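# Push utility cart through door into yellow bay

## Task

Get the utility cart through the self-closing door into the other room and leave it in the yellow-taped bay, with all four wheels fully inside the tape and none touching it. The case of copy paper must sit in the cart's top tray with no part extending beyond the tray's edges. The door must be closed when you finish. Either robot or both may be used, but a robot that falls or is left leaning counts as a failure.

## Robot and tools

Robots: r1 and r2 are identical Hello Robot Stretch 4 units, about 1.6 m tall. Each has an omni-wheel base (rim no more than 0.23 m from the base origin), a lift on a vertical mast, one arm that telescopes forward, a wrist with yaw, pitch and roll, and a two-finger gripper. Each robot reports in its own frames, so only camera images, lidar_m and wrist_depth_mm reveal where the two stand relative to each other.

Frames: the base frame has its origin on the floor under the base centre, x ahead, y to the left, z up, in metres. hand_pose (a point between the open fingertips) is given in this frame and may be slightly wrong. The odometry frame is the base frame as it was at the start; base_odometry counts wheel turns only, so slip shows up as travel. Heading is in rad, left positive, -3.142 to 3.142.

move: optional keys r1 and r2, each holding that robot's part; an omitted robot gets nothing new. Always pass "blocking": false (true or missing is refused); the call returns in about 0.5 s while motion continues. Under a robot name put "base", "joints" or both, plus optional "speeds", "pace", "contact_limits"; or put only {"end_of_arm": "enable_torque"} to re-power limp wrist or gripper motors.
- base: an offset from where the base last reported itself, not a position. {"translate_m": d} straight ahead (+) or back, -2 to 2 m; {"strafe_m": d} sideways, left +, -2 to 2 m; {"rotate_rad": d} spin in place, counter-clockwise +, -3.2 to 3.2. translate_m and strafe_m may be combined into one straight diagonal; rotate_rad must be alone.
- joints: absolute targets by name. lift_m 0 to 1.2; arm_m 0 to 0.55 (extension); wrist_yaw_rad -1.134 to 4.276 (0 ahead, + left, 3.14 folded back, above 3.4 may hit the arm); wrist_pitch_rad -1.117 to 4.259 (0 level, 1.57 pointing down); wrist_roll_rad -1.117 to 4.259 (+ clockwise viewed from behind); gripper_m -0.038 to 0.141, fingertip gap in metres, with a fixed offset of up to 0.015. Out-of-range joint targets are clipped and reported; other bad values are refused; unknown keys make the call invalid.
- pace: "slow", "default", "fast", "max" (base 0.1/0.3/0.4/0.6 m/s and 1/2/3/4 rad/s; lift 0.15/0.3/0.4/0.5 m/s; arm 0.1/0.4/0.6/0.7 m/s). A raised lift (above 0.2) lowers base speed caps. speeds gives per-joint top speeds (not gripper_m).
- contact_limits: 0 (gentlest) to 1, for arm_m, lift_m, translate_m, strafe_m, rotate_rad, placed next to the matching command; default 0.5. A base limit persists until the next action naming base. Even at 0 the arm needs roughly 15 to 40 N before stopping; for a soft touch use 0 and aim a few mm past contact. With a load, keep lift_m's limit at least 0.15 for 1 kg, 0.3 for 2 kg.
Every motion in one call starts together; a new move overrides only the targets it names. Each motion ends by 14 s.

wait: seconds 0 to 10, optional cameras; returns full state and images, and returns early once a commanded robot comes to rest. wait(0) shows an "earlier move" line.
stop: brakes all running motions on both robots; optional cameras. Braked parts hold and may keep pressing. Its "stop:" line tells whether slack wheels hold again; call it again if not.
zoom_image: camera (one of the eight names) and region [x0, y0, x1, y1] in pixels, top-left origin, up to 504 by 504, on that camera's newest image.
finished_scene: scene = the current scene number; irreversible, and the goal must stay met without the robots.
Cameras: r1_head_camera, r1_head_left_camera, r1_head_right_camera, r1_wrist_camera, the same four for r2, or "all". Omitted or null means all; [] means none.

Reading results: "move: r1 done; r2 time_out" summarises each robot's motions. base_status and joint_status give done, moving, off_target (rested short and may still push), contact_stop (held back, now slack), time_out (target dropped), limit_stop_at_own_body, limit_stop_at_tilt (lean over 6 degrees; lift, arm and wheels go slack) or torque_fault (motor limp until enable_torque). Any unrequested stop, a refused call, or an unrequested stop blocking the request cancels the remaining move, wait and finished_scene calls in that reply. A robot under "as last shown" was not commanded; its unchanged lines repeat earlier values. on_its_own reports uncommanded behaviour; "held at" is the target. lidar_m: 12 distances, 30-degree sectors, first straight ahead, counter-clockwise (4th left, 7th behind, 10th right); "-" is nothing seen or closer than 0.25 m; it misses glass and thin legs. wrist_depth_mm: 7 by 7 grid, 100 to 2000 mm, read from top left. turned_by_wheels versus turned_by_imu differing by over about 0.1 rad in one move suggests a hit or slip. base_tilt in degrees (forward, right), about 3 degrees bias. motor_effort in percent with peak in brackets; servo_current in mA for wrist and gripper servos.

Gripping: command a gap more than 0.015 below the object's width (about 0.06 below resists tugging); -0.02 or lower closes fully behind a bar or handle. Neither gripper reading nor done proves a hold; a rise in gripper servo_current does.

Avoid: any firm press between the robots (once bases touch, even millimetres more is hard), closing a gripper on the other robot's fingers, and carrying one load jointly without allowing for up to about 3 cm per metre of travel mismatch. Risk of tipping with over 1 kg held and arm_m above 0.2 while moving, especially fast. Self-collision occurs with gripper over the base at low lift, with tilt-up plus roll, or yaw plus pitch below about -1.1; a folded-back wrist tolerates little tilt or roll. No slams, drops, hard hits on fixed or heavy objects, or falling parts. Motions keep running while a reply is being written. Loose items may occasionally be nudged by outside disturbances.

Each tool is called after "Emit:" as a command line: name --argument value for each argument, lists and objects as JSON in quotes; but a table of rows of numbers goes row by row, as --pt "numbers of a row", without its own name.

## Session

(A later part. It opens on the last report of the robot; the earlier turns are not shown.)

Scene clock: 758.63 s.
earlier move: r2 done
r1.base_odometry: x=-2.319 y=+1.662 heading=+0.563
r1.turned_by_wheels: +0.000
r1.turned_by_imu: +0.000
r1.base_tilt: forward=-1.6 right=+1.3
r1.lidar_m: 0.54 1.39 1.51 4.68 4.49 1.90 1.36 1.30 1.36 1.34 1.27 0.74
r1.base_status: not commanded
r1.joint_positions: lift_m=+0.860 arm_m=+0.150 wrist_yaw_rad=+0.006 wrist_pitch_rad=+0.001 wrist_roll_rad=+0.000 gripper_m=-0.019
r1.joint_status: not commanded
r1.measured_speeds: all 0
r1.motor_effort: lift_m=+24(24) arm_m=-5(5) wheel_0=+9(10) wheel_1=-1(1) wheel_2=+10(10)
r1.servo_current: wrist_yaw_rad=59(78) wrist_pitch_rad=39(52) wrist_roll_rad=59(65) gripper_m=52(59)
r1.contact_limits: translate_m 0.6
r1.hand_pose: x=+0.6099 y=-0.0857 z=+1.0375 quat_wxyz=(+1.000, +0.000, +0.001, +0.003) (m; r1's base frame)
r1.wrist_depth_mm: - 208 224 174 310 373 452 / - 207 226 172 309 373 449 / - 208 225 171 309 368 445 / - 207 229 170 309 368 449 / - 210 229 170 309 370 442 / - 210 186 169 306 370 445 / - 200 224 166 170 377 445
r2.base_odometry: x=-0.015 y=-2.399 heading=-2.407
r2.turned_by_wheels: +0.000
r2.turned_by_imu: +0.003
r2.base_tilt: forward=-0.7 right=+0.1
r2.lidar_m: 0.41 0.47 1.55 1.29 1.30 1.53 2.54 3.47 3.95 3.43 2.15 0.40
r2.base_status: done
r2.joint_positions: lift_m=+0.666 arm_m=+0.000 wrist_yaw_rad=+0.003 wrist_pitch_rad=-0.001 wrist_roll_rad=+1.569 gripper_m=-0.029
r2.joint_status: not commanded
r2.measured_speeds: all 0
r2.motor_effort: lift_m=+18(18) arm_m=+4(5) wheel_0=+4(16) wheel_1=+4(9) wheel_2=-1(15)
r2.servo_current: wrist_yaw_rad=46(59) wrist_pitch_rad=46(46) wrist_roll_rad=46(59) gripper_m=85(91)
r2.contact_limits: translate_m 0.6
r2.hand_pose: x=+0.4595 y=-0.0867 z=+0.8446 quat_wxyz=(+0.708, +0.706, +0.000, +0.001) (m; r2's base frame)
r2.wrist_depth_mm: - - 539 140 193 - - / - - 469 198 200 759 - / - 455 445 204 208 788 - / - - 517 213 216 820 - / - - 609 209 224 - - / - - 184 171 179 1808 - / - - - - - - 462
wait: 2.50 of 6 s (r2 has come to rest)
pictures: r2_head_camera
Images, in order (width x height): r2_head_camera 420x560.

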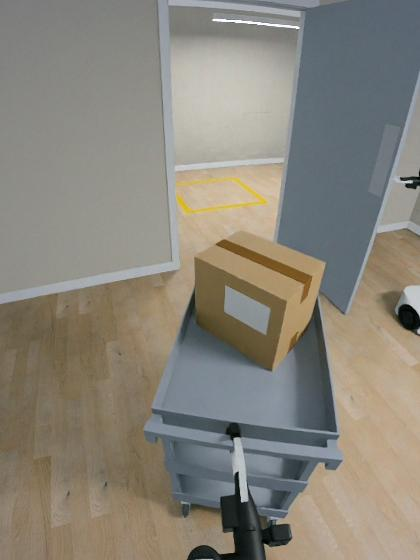

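Emit:
move --r2 '{"base":{"translate_m":0.4,"strafe_m":-0.05},"pace":"default","contact_limits":{"translate_m":0.6}}' --blocking false --cameras '[]'

Emit:
wait --seconds 6 --cameras '["r2_head_camera"]'

Scene clock: 768.07 s.
move: r2 moving
r1: as last shown
r1.turned_by_imu: -0.001
r1.base_tilt: forward=-1.6 right=+1.2
r1.lidar_m: 0.52 1.38 1.53 4.68 4.48 1.94 1.37 1.30 1.36 1.32 1.27 0.74
r1.motor_effort: lift_m=+24(24) arm_m=-5(5) wheel_0=+9(9) wheel_1=-1(1) wheel_2=+10(10)
r1.servo_current: wrist_yaw_rad=59(78) wrist_pitch_rad=46(46) wrist_roll_rad=52(52) gripper_m=52(59)
r1.contact_limits: translate_m 0.6
r1.wrist_depth_mm: - 208 225 174 310 370 449 / - 208 225 171 310 366 449 / - 207 226 171 307 368 449 / - 208 229 171 309 368 449 / - 210 229 170 307 368 445 / - 210 186 169 309 368 449 / - 199 224 166 170 379 449
r2.base_odometry: x=-0.041 y=-2.417 heading=-2.407
r2.turned_by_wheels: +0.001
r2.turned_by_imu: +0.002
r2.base_tilt: forward=-0.7 right=+0.0
r2.lidar_m: 0.40 0.47 1.56 1.32 1.32 1.52 2.53 3.49 3.99 3.43 2.14 0.40
r2.base_status: translate_m moving; strafe_m moving
r2.joint_positions: lift_m=+0.666 arm_m=+0.000 wrist_yaw_rad=+0.003 wrist_pitch_rad=-0.001 wrist_roll_rad=+1.569 gripper_m=-0.029
r2.joint_status: not commanded
r2.measured_speeds: translate_m=+0.123 strafe_m=-0.015 rotate_rad=+0.000 lift_m=+0.000 arm_m=+0.000 wrist_yaw_rad=+0.000 wrist_pitch_rad=+0.000 wrist_roll_rad=+0.000
r2.motor_effort: lift_m=+18(18) arm_m=+4(5) wheel_0=+12(18) wheel_1=+7(9) wheel_2=-14(14)
r2.servo_current: wrist_yaw_rad=39(59) wrist_pitch_rad=39(46) wrist_roll_rad=46(59) gripper_m=85(85)
r2.contact_limits: translate_m 0.6
r2.hand_pose: x=+0.4595 y=-0.0867 z=+0.8446 quat_wxyz=(+0.708, +0.706, +0.000, +0.001) (m; r2's base frame)
r2.wrist_depth_mm: - - 544 140 193 - - / - - 477 197 199 750 - / - 459 445 204 207 798 - / - - 512 213 216 820 - / - - 603 220 224 - - / - - 185 170 179 1808 512 / - - - - - - 469
pictures: none
No camera images: "cameras" was empty.

Scene clock: 770.40 s.
earlier move: r2 done
r1.base_odometry: x=-2.319 y=+1.662 heading=+0.563
r1.turned_by_wheels: +0.000
r1.turned_by_imu: +0.000
r1.base_tilt: forward=-1.6 right=+1.3
r1.lidar_m: 0.54 1.26 1.54 4.70 4.50 1.95 1.37 1.29 1.38 1.35 1.25 0.75
r1.base_status: not commanded
r1.joint_positions: lift_m=+0.860 arm_m=+0.150 wrist_yaw_rad=+0.006 wrist_pitch_rad=+0.001 wrist_roll_rad=+0.000 gripper_m=-0.019
r1.joint_status: not commanded
r1.measured_speeds: all 0
r1.motor_effort: lift_m=+24(24) arm_m=-5(5) wheel_0=+9(10) wheel_1=-1(2) wheel_2=+10(10)
r1.servo_current: wrist_yaw_rad=46(78) wrist_pitch_rad=39(52) wrist_roll_rad=39(72) gripper_m=52(59)
r1.contact_limits: translate_m 0.6
r1.hand_pose: x=+0.6099 y=-0.0857 z=+1.0375 quat_wxyz=(+1.000, +0.000, +0.001, +0.003) (m; r1's base frame)
r1.wrist_depth_mm: - 206 225 173 309 373 449 / - 207 227 172 309 368 449 / - 208 226 171 307 368 452 / - 208 230 170 307 368 449 / 976 211 229 170 306 366 449 / 931 206 186 170 309 370 449 / - 153 224 166 169 377 452
r2.base_odometry: x=-0.345 y=-2.630 heading=-2.406
r2.turned_by_wheels: +0.000
r2.turned_by_imu: +0.003
r2.base_tilt: forward=-0.7 right=+0.0
r2.lidar_m: 0.39 0.47 1.75 1.45 1.48 1.70 2.89 3.84 3.88 3.27 1.84 0.42
r2.base_status: done
r2.joint_positions: lift_m=+0.666 arm_m=+0.000 wrist_yaw_rad=+0.003 wrist_pitch_rad=-0.001 wrist_roll_rad=+1.569 gripper_m=-0.029
r2.joint_status: not commanded
r2.measured_speeds: all 0
r2.motor_effort: lift_m=+18(18) arm_m=+4(5) wheel_0=+6(18) wheel_1=+5(9) wheel_2=+0(15)
r2.servo_current: wrist_yaw_rad=33(59) wrist_pitch_rad=46(46) wrist_roll_rad=39(59) gripper_m=78(91)
r2.contact_limits: translate_m 0.6
r2.hand_pose: x=+0.4595 y=-0.0867 z=+0.8446 quat_wxyz=(+0.708, +0.706, +0.000, +0.001) (m; r2's base frame)
r2.wrist_depth_mm: - - 147 200 202 - - / - - 521 207 208 778 - / - 462 449 156 212 788 - / - 1808 496 216 219 820 - / - - 580 223 226 - - / - - 179 171 179 1661 - / - - - - - - 484
wait: 2.33 of 6 s (r2 has come to rest)
pictures: r2_head_camera
Images, in order (width x height): r2_head_camera 420x560.

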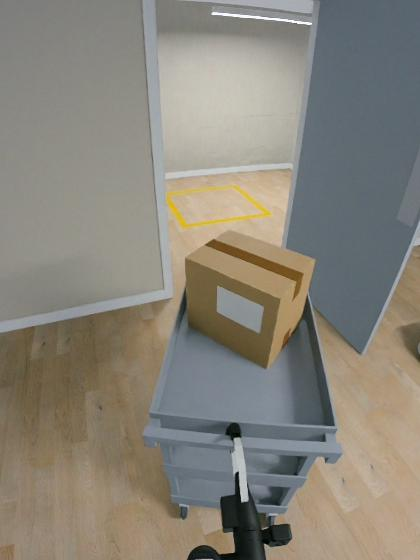

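Emit:
move --r2 '{"base":{"translate_m":0.4,"strafe_m":-0.07},"pace":"default","contact_limits":{"translate_m":0.6}}' --blocking false --cameras '[]'

Emit:
wait --seconds 6 --cameras '["r2_head_camera"]'

Scene clock: 776.93 s.
move: r2 moving
r1: as last shown
r1.lidar_m: 0.54 1.25 1.58 4.69 4.48 1.95 1.38 1.30 1.37 1.33 1.27 0.72
r1.motor_effort: lift_m=+24(24) arm_m=-5(5) wheel_0=+9(10) wheel_1=-1(1) wheel_2=+10(10)
r1.servo_current: wrist_yaw_rad=59(72) wrist_pitch_rad=46(46) wrist_roll_rad=46(59) gripper_m=52(59)
r1.contact_limits: translate_m 0.6
r1.wrist_depth_mm: - 207 226 174 309 370 455 / - 208 225 172 310 368 449 / - 207 225 171 309 370 449 / - 207 229 170 309 368 445 / 976 210 229 170 307 368 449 / 917 206 186 169 307 370 452 / - 153 224 166 171 379 449
r2.base_odometry: x=-0.372 y=-2.646 heading=-2.406
r2.turned_by_wheels: +0.001
r2.turned_by_imu: +0.002
r2.base_tilt: forward=-0.8 right=+0.1
r2.lidar_m: 0.42 0.45 1.75 1.46 1.47 1.74 2.95 3.87 3.83 3.27 1.82 0.41
r2.base_status: translate_m moving; strafe_m moving
r2.joint_positions: lift_m=+0.666 arm_m=+0.000 wrist_yaw_rad=+0.003 wrist_pitch_rad=-0.001 wrist_roll_rad=+1.569 gripper_m=-0.029
r2.joint_status: not commanded
r2.measured_speeds: translate_m=+0.121 strafe_m=-0.023 rotate_rad=-0.001 lift_m=+0.000 arm_m=+0.000 wrist_yaw_rad=+0.000 wrist_pitch_rad=+0.000 wrist_roll_rad=+0.000
r2.motor_effort: lift_m=+18(18) arm_m=+4(5) wheel_0=+14(15) wheel_1=+6(8) wheel_2=-12(14)
r2.servo_current: wrist_yaw_rad=46(52) wrist_pitch_rad=46(46) wrist_roll_rad=52(59) gripper_m=85(91)
r2.contact_limits: translate_m 0.6
r2.hand_pose: x=+0.4595 y=-0.0867 z=+0.8446 quat_wxyz=(+0.708, +0.706, +0.000, +0.001) (m; r2's base frame)
r2.wrist_depth_mm: - - 146 199 202 - - / - - 525 207 207 778 - / - 459 452 156 212 788 - / - 1863 492 217 219 820 - / - - 569 223 225 - - / - - 184 170 179 - - / - - - - - - 488
pictures: none
No camera images: "cameras" was empty.

Scene clock: 779.27 s.
earlier move: r2 done
r1.base_odometry: x=-2.319 y=+1.662 heading=+0.563
r1.turned_by_wheels: +0.000
r1.turned_by_imu: +0.000
r1.base_tilt: forward=-1.6 right=+1.3
r1.lidar_m: 0.53 1.25 1.65 4.69 4.51 1.93 1.37 1.28 1.36 1.34 1.27 0.72
r1.base_status: not commanded
r1.joint_positions: lift_m=+0.860 arm_m=+0.150 wrist_yaw_rad=+0.006 wrist_pitch_rad=+0.001 wrist_roll_rad=+0.000 gripper_m=-0.019
r1.joint_status: not commanded
r1.measured_speeds: all 0
r1.motor_effort: lift_m=+24(24) arm_m=-5(5) wheel_0=+9(10) wheel_1=-1(1) wheel_2=+10(10)
r1.servo_current: wrist_yaw_rad=59(72) wrist_pitch_rad=39(46) wrist_roll_rad=39(72) gripper_m=52(59)
r1.contact_limits: translate_m 0.6
r1.hand_pose: x=+0.6099 y=-0.0857 z=+1.0375 quat_wxyz=(+1.000, +0.000, +0.001, +0.003) (m; r1's base frame)
r1.wrist_depth_mm: - 206 226 174 312 373 452 / - 208 226 171 310 373 449 / - 207 225 171 309 373 449 / - 208 229 170 310 370 449 / - 210 229 170 307 368 449 / - 207 186 169 306 368 442 / - 153 224 166 171 379 449
r2.base_odometry: x=-0.689 y=-2.846 heading=-2.406
r2.turned_by_wheels: +0.000
r2.turned_by_imu: +0.002
r2.base_tilt: forward=-0.7 right=+0.0
r2.lidar_m: 0.41 0.41 1.87 1.64 1.66 1.90 3.29 4.19 3.65 3.10 1.36 0.41
r2.base_status: done
r2.joint_positions: lift_m=+0.666 arm_m=+0.000 wrist_yaw_rad=+0.003 wrist_pitch_rad=-0.001 wrist_roll_rad=+1.569 gripper_m=-0.029
r2.joint_status: not commanded
r2.measured_speeds: all 0
r2.motor_effort: lift_m=+18(18) arm_m=+4(5) wheel_0=+6(17) wheel_1=+4(9) wheel_2=-3(15)
r2.servo_current: wrist_yaw_rad=46(59) wrist_pitch_rad=39(46) wrist_roll_rad=46(59) gripper_m=85(91)
r2.contact_limits: translate_m 0.6
r2.hand_pose: x=+0.4595 y=-0.0867 z=+0.8446 quat_wxyz=(+0.708, +0.706, +0.000, +0.001) (m; r2's base frame)
r2.wrist_depth_mm: - - - 159 215 - - / - - 591 161 219 768 - / 1661 - 462 220 221 798 - / - - 480 224 224 820 - / - - 549 227 229 831 - / - - 183 171 179 - - / - - - - - - 484
wait: 2.33 of 6 s (r2 has come to rest)
pictures: r2_head_camera
Images, in order (width x height): r2_head_camera 420x560.

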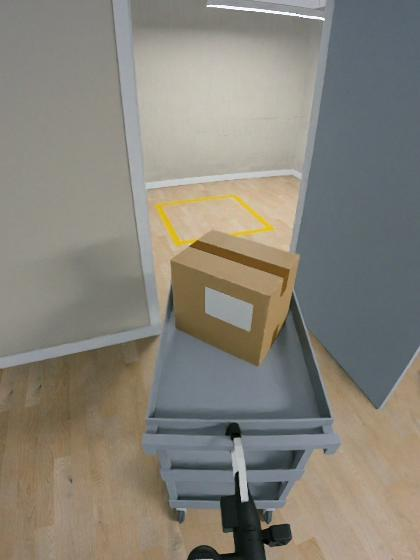

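Emit:
move --r2 '{"base":{"translate_m":0.5,"strafe_m":-0.05},"pace":"default","contact_limits":{"translate_m":0.6}}' --blocking false --cameras '[]'

Emit:
wait --seconds 6 --cameras '["r2_head_camera","r1_head_camera"]'

Scene clock: 787.53 s.
move: r2 moving
r1: as last shown
r1.turned_by_imu: -0.001
r1.lidar_m: 0.54 1.26 1.64 4.71 4.49 1.93 1.36 1.31 1.35 1.32 1.27 0.75
r1.motor_effort: lift_m=+24(24) arm_m=-5(5) wheel_0=+9(9) wheel_1=-1(1) wheel_2=+10(10)
r1.servo_current: wrist_yaw_rad=59(65) wrist_pitch_rad=39(39) wrist_roll_rad=52(52) gripper_m=59(59)
r1.contact_limits: translate_m 0.6
r1.wrist_depth_mm: - 208 225 173 310 370 449 / - 208 225 172 309 370 452 / - 207 225 171 307 370 449 / - 207 229 170 307 368 445 / - 211 229 170 309 368 449 / - 207 186 169 309 368 442 / - 200 224 166 170 377 449
r2.base_odometry: x=-0.714 y=-2.865 heading=-2.406
r2.turned_by_wheels: +0.000
r2.turned_by_imu: +0.001
r2.base_tilt: forward=-0.7 right=+0.1
r2.lidar_m: 0.39 0.42 1.82 1.67 1.67 1.92 3.28 4.23 3.66 3.10 1.35 0.44
r2.base_status: translate_m moving; strafe_m moving
r2.joint_positions: lift_m=+0.666 arm_m=+0.000 wrist_yaw_rad=+0.003 wrist_pitch_rad=-0.001 wrist_roll_rad=+1.569 gripper_m=-0.029
r2.joint_status: not commanded
r2.measured_speeds: translate_m=+0.124 strafe_m=-0.013 rotate_rad=+0.001 lift_m=+0.000 arm_m=+0.000 wrist_yaw_rad=+0.000 wrist_pitch_rad=+0.000 wrist_roll_rad=+0.000
r2.motor_effort: lift_m=+18(18) arm_m=+4(5) wheel_0=+13(15) wheel_1=+6(8) wheel_2=-15(15)
r2.servo_current: wrist_yaw_rad=46(59) wrist_pitch_rad=39(46) wrist_roll_rad=46(52) gripper_m=85(85)
r2.contact_limits: translate_m 0.6
r2.hand_pose: x=+0.4595 y=-0.0867 z=+0.8446 quat_wxyz=(+0.708, +0.706, +0.000, +0.001) (m; r2's base frame)
r2.wrist_depth_mm: - - - 215 216 - - / 1661 - 603 163 220 723 - / - - 469 221 222 809 - / - - 480 224 224 820 - / - - 539 227 228 820 - / - - 184 170 180 - - / - - - - - - 488
pictures: none
No camera images: "cameras" was empty.

Scene clock: 790.20 s.
earlier move: r2 done
r1.base_odometry: x=-2.319 y=+1.662 heading=+0.563
r1.turned_by_wheels: +0.000
r1.turned_by_imu: +0.000
r1.base_tilt: forward=-1.6 right=+1.3
r1.lidar_m: 0.54 1.36 3.52 4.69 4.49 1.95 1.36 1.29 1.35 1.32 1.26 0.75
r1.base_status: not commanded
r1.joint_positions: lift_m=+0.860 arm_m=+0.150 wrist_yaw_rad=+0.006 wrist_pitch_rad=+0.001 wrist_roll_rad=+0.000 gripper_m=-0.019
r1.joint_status: not commanded
r1.measured_speeds: all 0
r1.motor_effort: lift_m=+24(24) arm_m=-5(5) wheel_0=+9(10) wheel_1=-1(1) wheel_2=+10(10)
r1.servo_current: wrist_yaw_rad=59(65) wrist_pitch_rad=46(52) wrist_roll_rad=59(72) gripper_m=52(59)
r1.contact_limits: translate_m 0.6
r1.hand_pose: x=+0.6099 y=-0.0857 z=+1.0375 quat_wxyz=(+1.000, +0.000, +0.001, +0.003) (m; r1's base frame)
r1.wrist_depth_mm: - 208 225 173 312 370 452 / - 207 225 171 309 370 452 / - 207 225 171 307 368 449 / - 208 230 170 307 368 445 / 1060 211 229 170 309 368 449 / - 210 187 169 307 366 449 / - 199 224 167 170 379 445
r2.base_odometry: x=-1.093 y=-3.144 heading=-2.406
r2.turned_by_wheels: +0.000
r2.turned_by_imu: +0.000
r2.base_tilt: forward=-0.7 right=+0.1
r2.lidar_m: 0.38 0.42 1.32 1.84 1.84 2.10 3.65 4.66 3.42 1.37 1.05 0.39
r2.base_status: done
r2.joint_positions: lift_m=+0.666 arm_m=+0.000 wrist_yaw_rad=+0.000 wrist_pitch_rad=-0.001 wrist_roll_rad=+1.569 gripper_m=-0.029
r2.joint_status: not commanded
r2.measured_speeds: all 0
r2.motor_effort: lift_m=+18(18) arm_m=+4(5) wheel_0=+1(15) wheel_1=+2(9) wheel_2=-3(17)
r2.servo_current: wrist_yaw_rad=52(59) wrist_pitch_rad=39(46) wrist_roll_rad=39(59) gripper_m=85(91)
r2.contact_limits: translate_m 0.6
r2.hand_pose: x=+0.4593 y=-0.0873 z=+0.8446 quat_wxyz=(+0.708, +0.706, +0.000, +0.001) (m; r2's base frame)
r2.wrist_depth_mm: - - - 171 229 - - / - - - 229 229 1756 - / - - 530 229 229 820 - / - - 469 229 229 820 - / - - 517 171 229 809 - / - - 181 171 179 - - / - - - - - - -
wait: 2.67 of 6 s (r2 has come to rest)
pictures: r1_head_camera, r2_head_camera
Images, in order (width x height): r1_head_camera 420x560, r2_head_camera 420x560.

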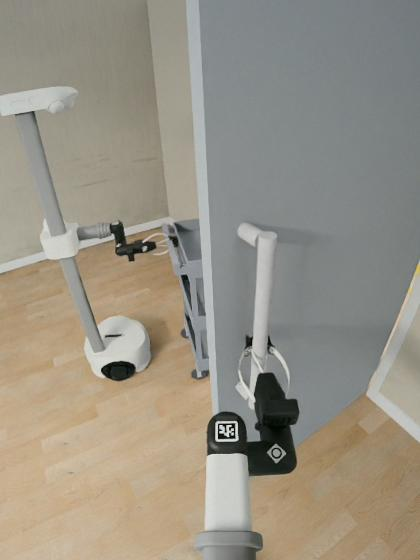

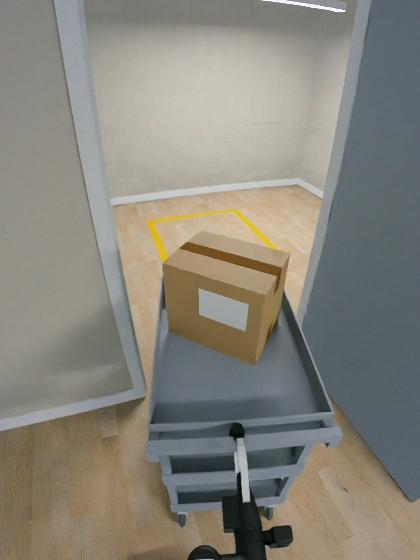

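Emit:
move --r2 '{"base":{"translate_m":0.5},"pace":"default","contact_limits":{"translate_m":0.6}}' --blocking false --cameras '[]'

Emit:
wait --seconds 6 --cameras '["r2_head_camera"]'

Scene clock: 794.57 s.
move: r2 moving
r1: as last shown
r1.base_tilt: forward=-1.5 right=+1.3
r1.lidar_m: 0.54 1.38 3.52 4.69 4.48 1.91 1.35 1.29 1.35 1.35 1.27 0.78
r1.motor_effort: lift_m=+24(24) arm_m=-5(5) wheel_0=+9(9) wheel_1=-1(1) wheel_2=+10(10)
r1.servo_current: wrist_yaw_rad=52(59) wrist_pitch_rad=39(46) wrist_roll_rad=39(59) gripper_m=52(59)
r1.contact_limits: translate_m 0.6
r1.wrist_depth_mm: - 208 225 174 309 370 452 / - 208 225 172 309 370 449 / - 207 225 171 309 373 449 / - 208 229 170 309 368 449 / 1060 211 229 169 309 368 445 / - 210 186 170 307 370 445 / - 200 224 167 170 379 445
r2.base_odometry: x=-1.116 y=-3.165 heading=-2.406
r2.turned_by_wheels: +0.000
r2.turned_by_imu: +0.000
r2.base_tilt: forward=-0.8 right=+0.1
r2.lidar_m: 0.38 0.41 1.28 1.86 1.85 2.11 3.68 4.67 3.43 1.29 1.02 0.42
r2.base_status: translate_m moving
r2.joint_positions: lift_m=+0.666 arm_m=+0.000 wrist_yaw_rad=-0.002 wrist_pitch_rad=-0.001 wrist_roll_rad=+1.569 gripper_m=-0.029
r2.joint_status: not commanded
r2.measured_speeds: translate_m=+0.123 strafe_m=-0.001 rotate_rad=+0.003 lift_m=+0.000 arm_m=+0.000 wrist_yaw_rad=-0.009 wrist_pitch_rad=+0.000 wrist_roll_rad=+0.000
r2.motor_effort: lift_m=+18(18) arm_m=+4(4) wheel_0=+8(10) wheel_1=+7(8) wheel_2=-17(17)
r2.servo_current: wrist_yaw_rad=46(52) wrist_pitch_rad=39(46) wrist_roll_rad=46(59) gripper_m=91(91)
r2.contact_limits: translate_m 0.6
r2.hand_pose: x=+0.4591 y=-0.0879 z=+0.8446 quat_wxyz=(+0.708, +0.706, -0.001, +0.000) (m; r2's base frame)
r2.wrist_depth_mm: - - - 172 230 - - / - - - 230 230 1756 - / - - 544 230 229 809 - / - - 473 230 229 831 - / - - 517 229 229 809 - / - - 183 171 180 - - / - - - - - - -
pictures: none
No camera images: "cameras" was empty.

Scene clock: 797.23 s.
earlier move: r2 done
r1.base_odometry: x=-2.319 y=+1.662 heading=+0.563
r1.turned_by_wheels: +0.000
r1.turned_by_imu: +0.000
r1.base_tilt: forward=-1.6 right=+1.3
r1.lidar_m: 0.53 1.53 3.52 4.68 4.49 1.93 1.36 1.29 1.35 1.34 1.28 0.74
r1.base_status: not commanded
r1.joint_positions: lift_m=+0.860 arm_m=+0.150 wrist_yaw_rad=+0.006 wrist_pitch_rad=+0.001 wrist_roll_rad=+0.000 gripper_m=-0.019
r1.joint_status: not commanded
r1.measured_speeds: all 0
r1.motor_effort: lift_m=+24(24) arm_m=-5(5) wheel_0=+9(10) wheel_1=-1(1) wheel_2=+10(10)
r1.servo_current: wrist_yaw_rad=52(72) wrist_pitch_rad=39(46) wrist_roll_rad=46(59) gripper_m=52(59)
r1.contact_limits: translate_m 0.6
r1.hand_pose: x=+0.6099 y=-0.0857 z=+1.0375 quat_wxyz=(+1.000, +0.000, +0.001, +0.003) (m; r1's base frame)
r1.wrist_depth_mm: - 208 224 173 309 370 452 / - 207 225 172 309 370 449 / - 208 226 171 309 373 449 / - 208 230 170 307 370 449 / - 211 229 170 309 368 442 / - 210 186 169 306 368 445 / - 200 224 167 170 382 449
r2.base_odometry: x=-1.464 y=-3.480 heading=-2.406
r2.turned_by_wheels: +0.000
r2.turned_by_imu: -0.001
r2.base_tilt: forward=-0.7 right=+0.1
r2.lidar_m: 0.39 0.39 0.77 1.32 1.99 2.28 3.80 5.13 3.26 0.88 0.87 0.42
r2.base_status: done
r2.joint_positions: lift_m=+0.666 arm_m=+0.000 wrist_yaw_rad=-0.003 wrist_pitch_rad=-0.001 wrist_roll_rad=+1.569 gripper_m=-0.029
r2.joint_status: not commanded
r2.measured_speeds: all 0
r2.motor_effort: lift_m=+18(18) arm_m=+4(5) wheel_0=-1(11) wheel_1=+1(10) wheel_2=-2(19)
r2.servo_current: wrist_yaw_rad=52(65) wrist_pitch_rad=39(46) wrist_roll_rad=39(59) gripper_m=85(91)
r2.contact_limits: translate_m 0.6
r2.hand_pose: x=+0.4590 y=-0.0882 z=+0.8446 quat_wxyz=(+0.708, +0.706, -0.001, +0.000) (m; r2's base frame)
r2.wrist_depth_mm: - - - 228 227 1808 1160 / - - - 229 228 1756 - / - - 521 228 229 820 - / - - 473 229 228 820 - / - - 512 170 229 820 - / - - 182 171 172 - - / - - - - 229 - -
wait: 2.67 of 6 s (r2 has come to rest)
pictures: r2_head_camera
Images, in order (width x height): r2_head_camera 420x560.

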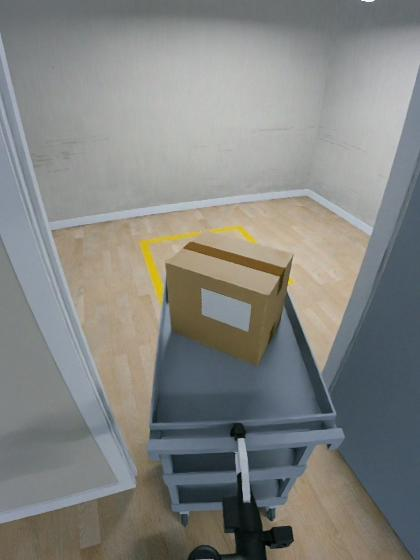

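Emit:
move --r2 '{"base":{"translate_m":0.5,"strafe_m":-0.08},"pace":"default","contact_limits":{"translate_m":0.6}}' --blocking false --cameras '[]'

Emit:
wait --seconds 6 --cameras '["r2_head_camera"]'

Scene clock: 802.80 s.
move: r2 moving
r1: as last shown
r1.base_tilt: forward=-1.5 right=+1.2
r1.lidar_m: 0.54 3.40 3.51 4.70 4.50 1.90 1.38 1.30 1.34 1.33 1.26 0.72
r1.motor_effort: lift_m=+24(24) arm_m=-5(5) wheel_0=+9(9) wheel_1=-1(1) wheel_2=+10(10)
r1.servo_current: wrist_yaw_rad=72(72) wrist_pitch_rad=33(46) wrist_roll_rad=52(59) gripper_m=52(59)
r1.contact_limits: translate_m 0.6
r1.wrist_depth_mm: - 207 225 173 309 368 452 / - 208 226 172 309 373 449 / - 207 226 171 307 370 452 / - 207 229 170 307 370 449 / - 210 229 170 307 368 449 / - 211 186 169 306 368 449 / - 199 224 166 170 379 445
r2.base_odometry: x=-1.490 y=-3.497 heading=-2.406
r2.turned_by_wheels: +0.000
r2.turned_by_imu: +0.001
r2.base_tilt: forward=-0.7 right=+0.0
r2.lidar_m: 0.39 0.39 0.71 1.27 1.99 2.30 3.90 5.16 1.54 0.86 0.86 0.43
r2.base_status: translate_m moving; strafe_m moving
r2.joint_positions: lift_m=+0.666 arm_m=+0.000 wrist_yaw_rad=-0.003 wrist_pitch_rad=-0.001 wrist_roll_rad=+1.569 gripper_m=-0.029
r2.joint_status: not commanded
r2.measured_speeds: translate_m=+0.123 strafe_m=-0.018 rotate_rad=+0.000 lift_m=+0.000 arm_m=+0.000 wrist_yaw_rad=+0.000 wrist_pitch_rad=+0.000 wrist_roll_rad=+0.000
r2.motor_effort: lift_m=+18(18) arm_m=+4(5) wheel_0=+9(11) wheel_1=+8(8) wheel_2=-17(17)
r2.servo_current: wrist_yaw_rad=39(52) wrist_pitch_rad=39(46) wrist_roll_rad=39(52) gripper_m=85(91)
r2.contact_limits: translate_m 0.6
r2.hand_pose: x=+0.4590 y=-0.0882 z=+0.8446 quat_wxyz=(+0.708, +0.706, -0.001, +0.000) (m; r2's base frame)
r2.wrist_depth_mm: - - - 228 228 1708 1182 / - - - 229 228 1808 - / - - 521 229 229 820 - / - - 469 229 229 831 - / - - 517 229 228 831 - / - - 182 170 179 - - / - - - - - - -
pictures: none
No camera images: "cameras" was empty.

Scene clock: 805.47 s.
earlier move: r2 done
r1.base_odometry: x=-2.319 y=+1.662 heading=+0.563
r1.turned_by_wheels: +0.000
r1.turned_by_imu: +0.000
r1.base_tilt: forward=-1.6 right=+1.3
r1.lidar_m: 0.53 3.39 3.52 4.70 4.49 1.93 1.37 1.30 1.37 1.35 1.27 0.75
r1.base_status: not commanded
r1.joint_positions: lift_m=+0.860 arm_m=+0.150 wrist_yaw_rad=+0.006 wrist_pitch_rad=+0.001 wrist_roll_rad=+0.000 gripper_m=-0.019
r1.joint_status: not commanded
r1.measured_speeds: all 0
r1.motor_effort: lift_m=+24(24) arm_m=-5(5) wheel_0=+9(10) wheel_1=-1(2) wheel_2=+10(10)
r1.servo_current: wrist_yaw_rad=39(72) wrist_pitch_rad=39(46) wrist_roll_rad=52(72) gripper_m=52(59)
r1.contact_limits: translate_m 0.6
r1.hand_pose: x=+0.6099 y=-0.0857 z=+1.0375 quat_wxyz=(+1.000, +0.000, +0.001, +0.003) (m; r1's base frame)
r1.wrist_depth_mm: - 207 225 174 307 373 449 / - 207 225 172 309 370 449 / - 208 225 171 307 368 449 / - 207 229 170 309 368 445 / - 211 229 170 309 366 445 / - 211 187 169 310 368 442 / - 200 224 166 170 377 452
r2.base_odometry: x=-1.888 y=-3.756 heading=-2.405
r2.turned_by_wheels: +0.001
r2.turned_by_imu: +0.003
r2.base_tilt: forward=-0.7 right=+0.1
r2.lidar_m: 0.37 0.41 0.39 0.42 2.19 2.53 - 5.35 0.77 0.63 0.64 0.42
r2.base_status: done
r2.joint_positions: lift_m=+0.666 arm_m=+0.000 wrist_yaw_rad=+0.002 wrist_pitch_rad=-0.001 wrist_roll_rad=+1.569 gripper_m=-0.029
r2.joint_status: not commanded
r2.measured_speeds: all 0
r2.motor_effort: lift_m=+18(18) arm_m=+4(5) wheel_0=+5(16) wheel_1=+3(9) wheel_2=-1(17)
r2.servo_current: wrist_yaw_rad=52(65) wrist_pitch_rad=39(46) wrist_roll_rad=39(59) gripper_m=85(91)
r2.contact_limits: translate_m 0.6
r2.hand_pose: x=+0.4594 y=-0.0869 z=+0.8446 quat_wxyz=(+0.708, +0.706, +0.000, +0.001) (m; r2's base frame)
r2.wrist_depth_mm: - - - 238 239 1756 1255 / - - - 236 236 1921 - / - - 603 234 234 788 - / - - 466 233 233 820 - / - - 504 211 230 820 - / - - 183 171 179 809 - / - - - - - - -
wait: 2.67 of 6 s (r2 has come to rest)
pictures: r2_head_camera
Images, in order (width x height): r2_head_camera 420x560.

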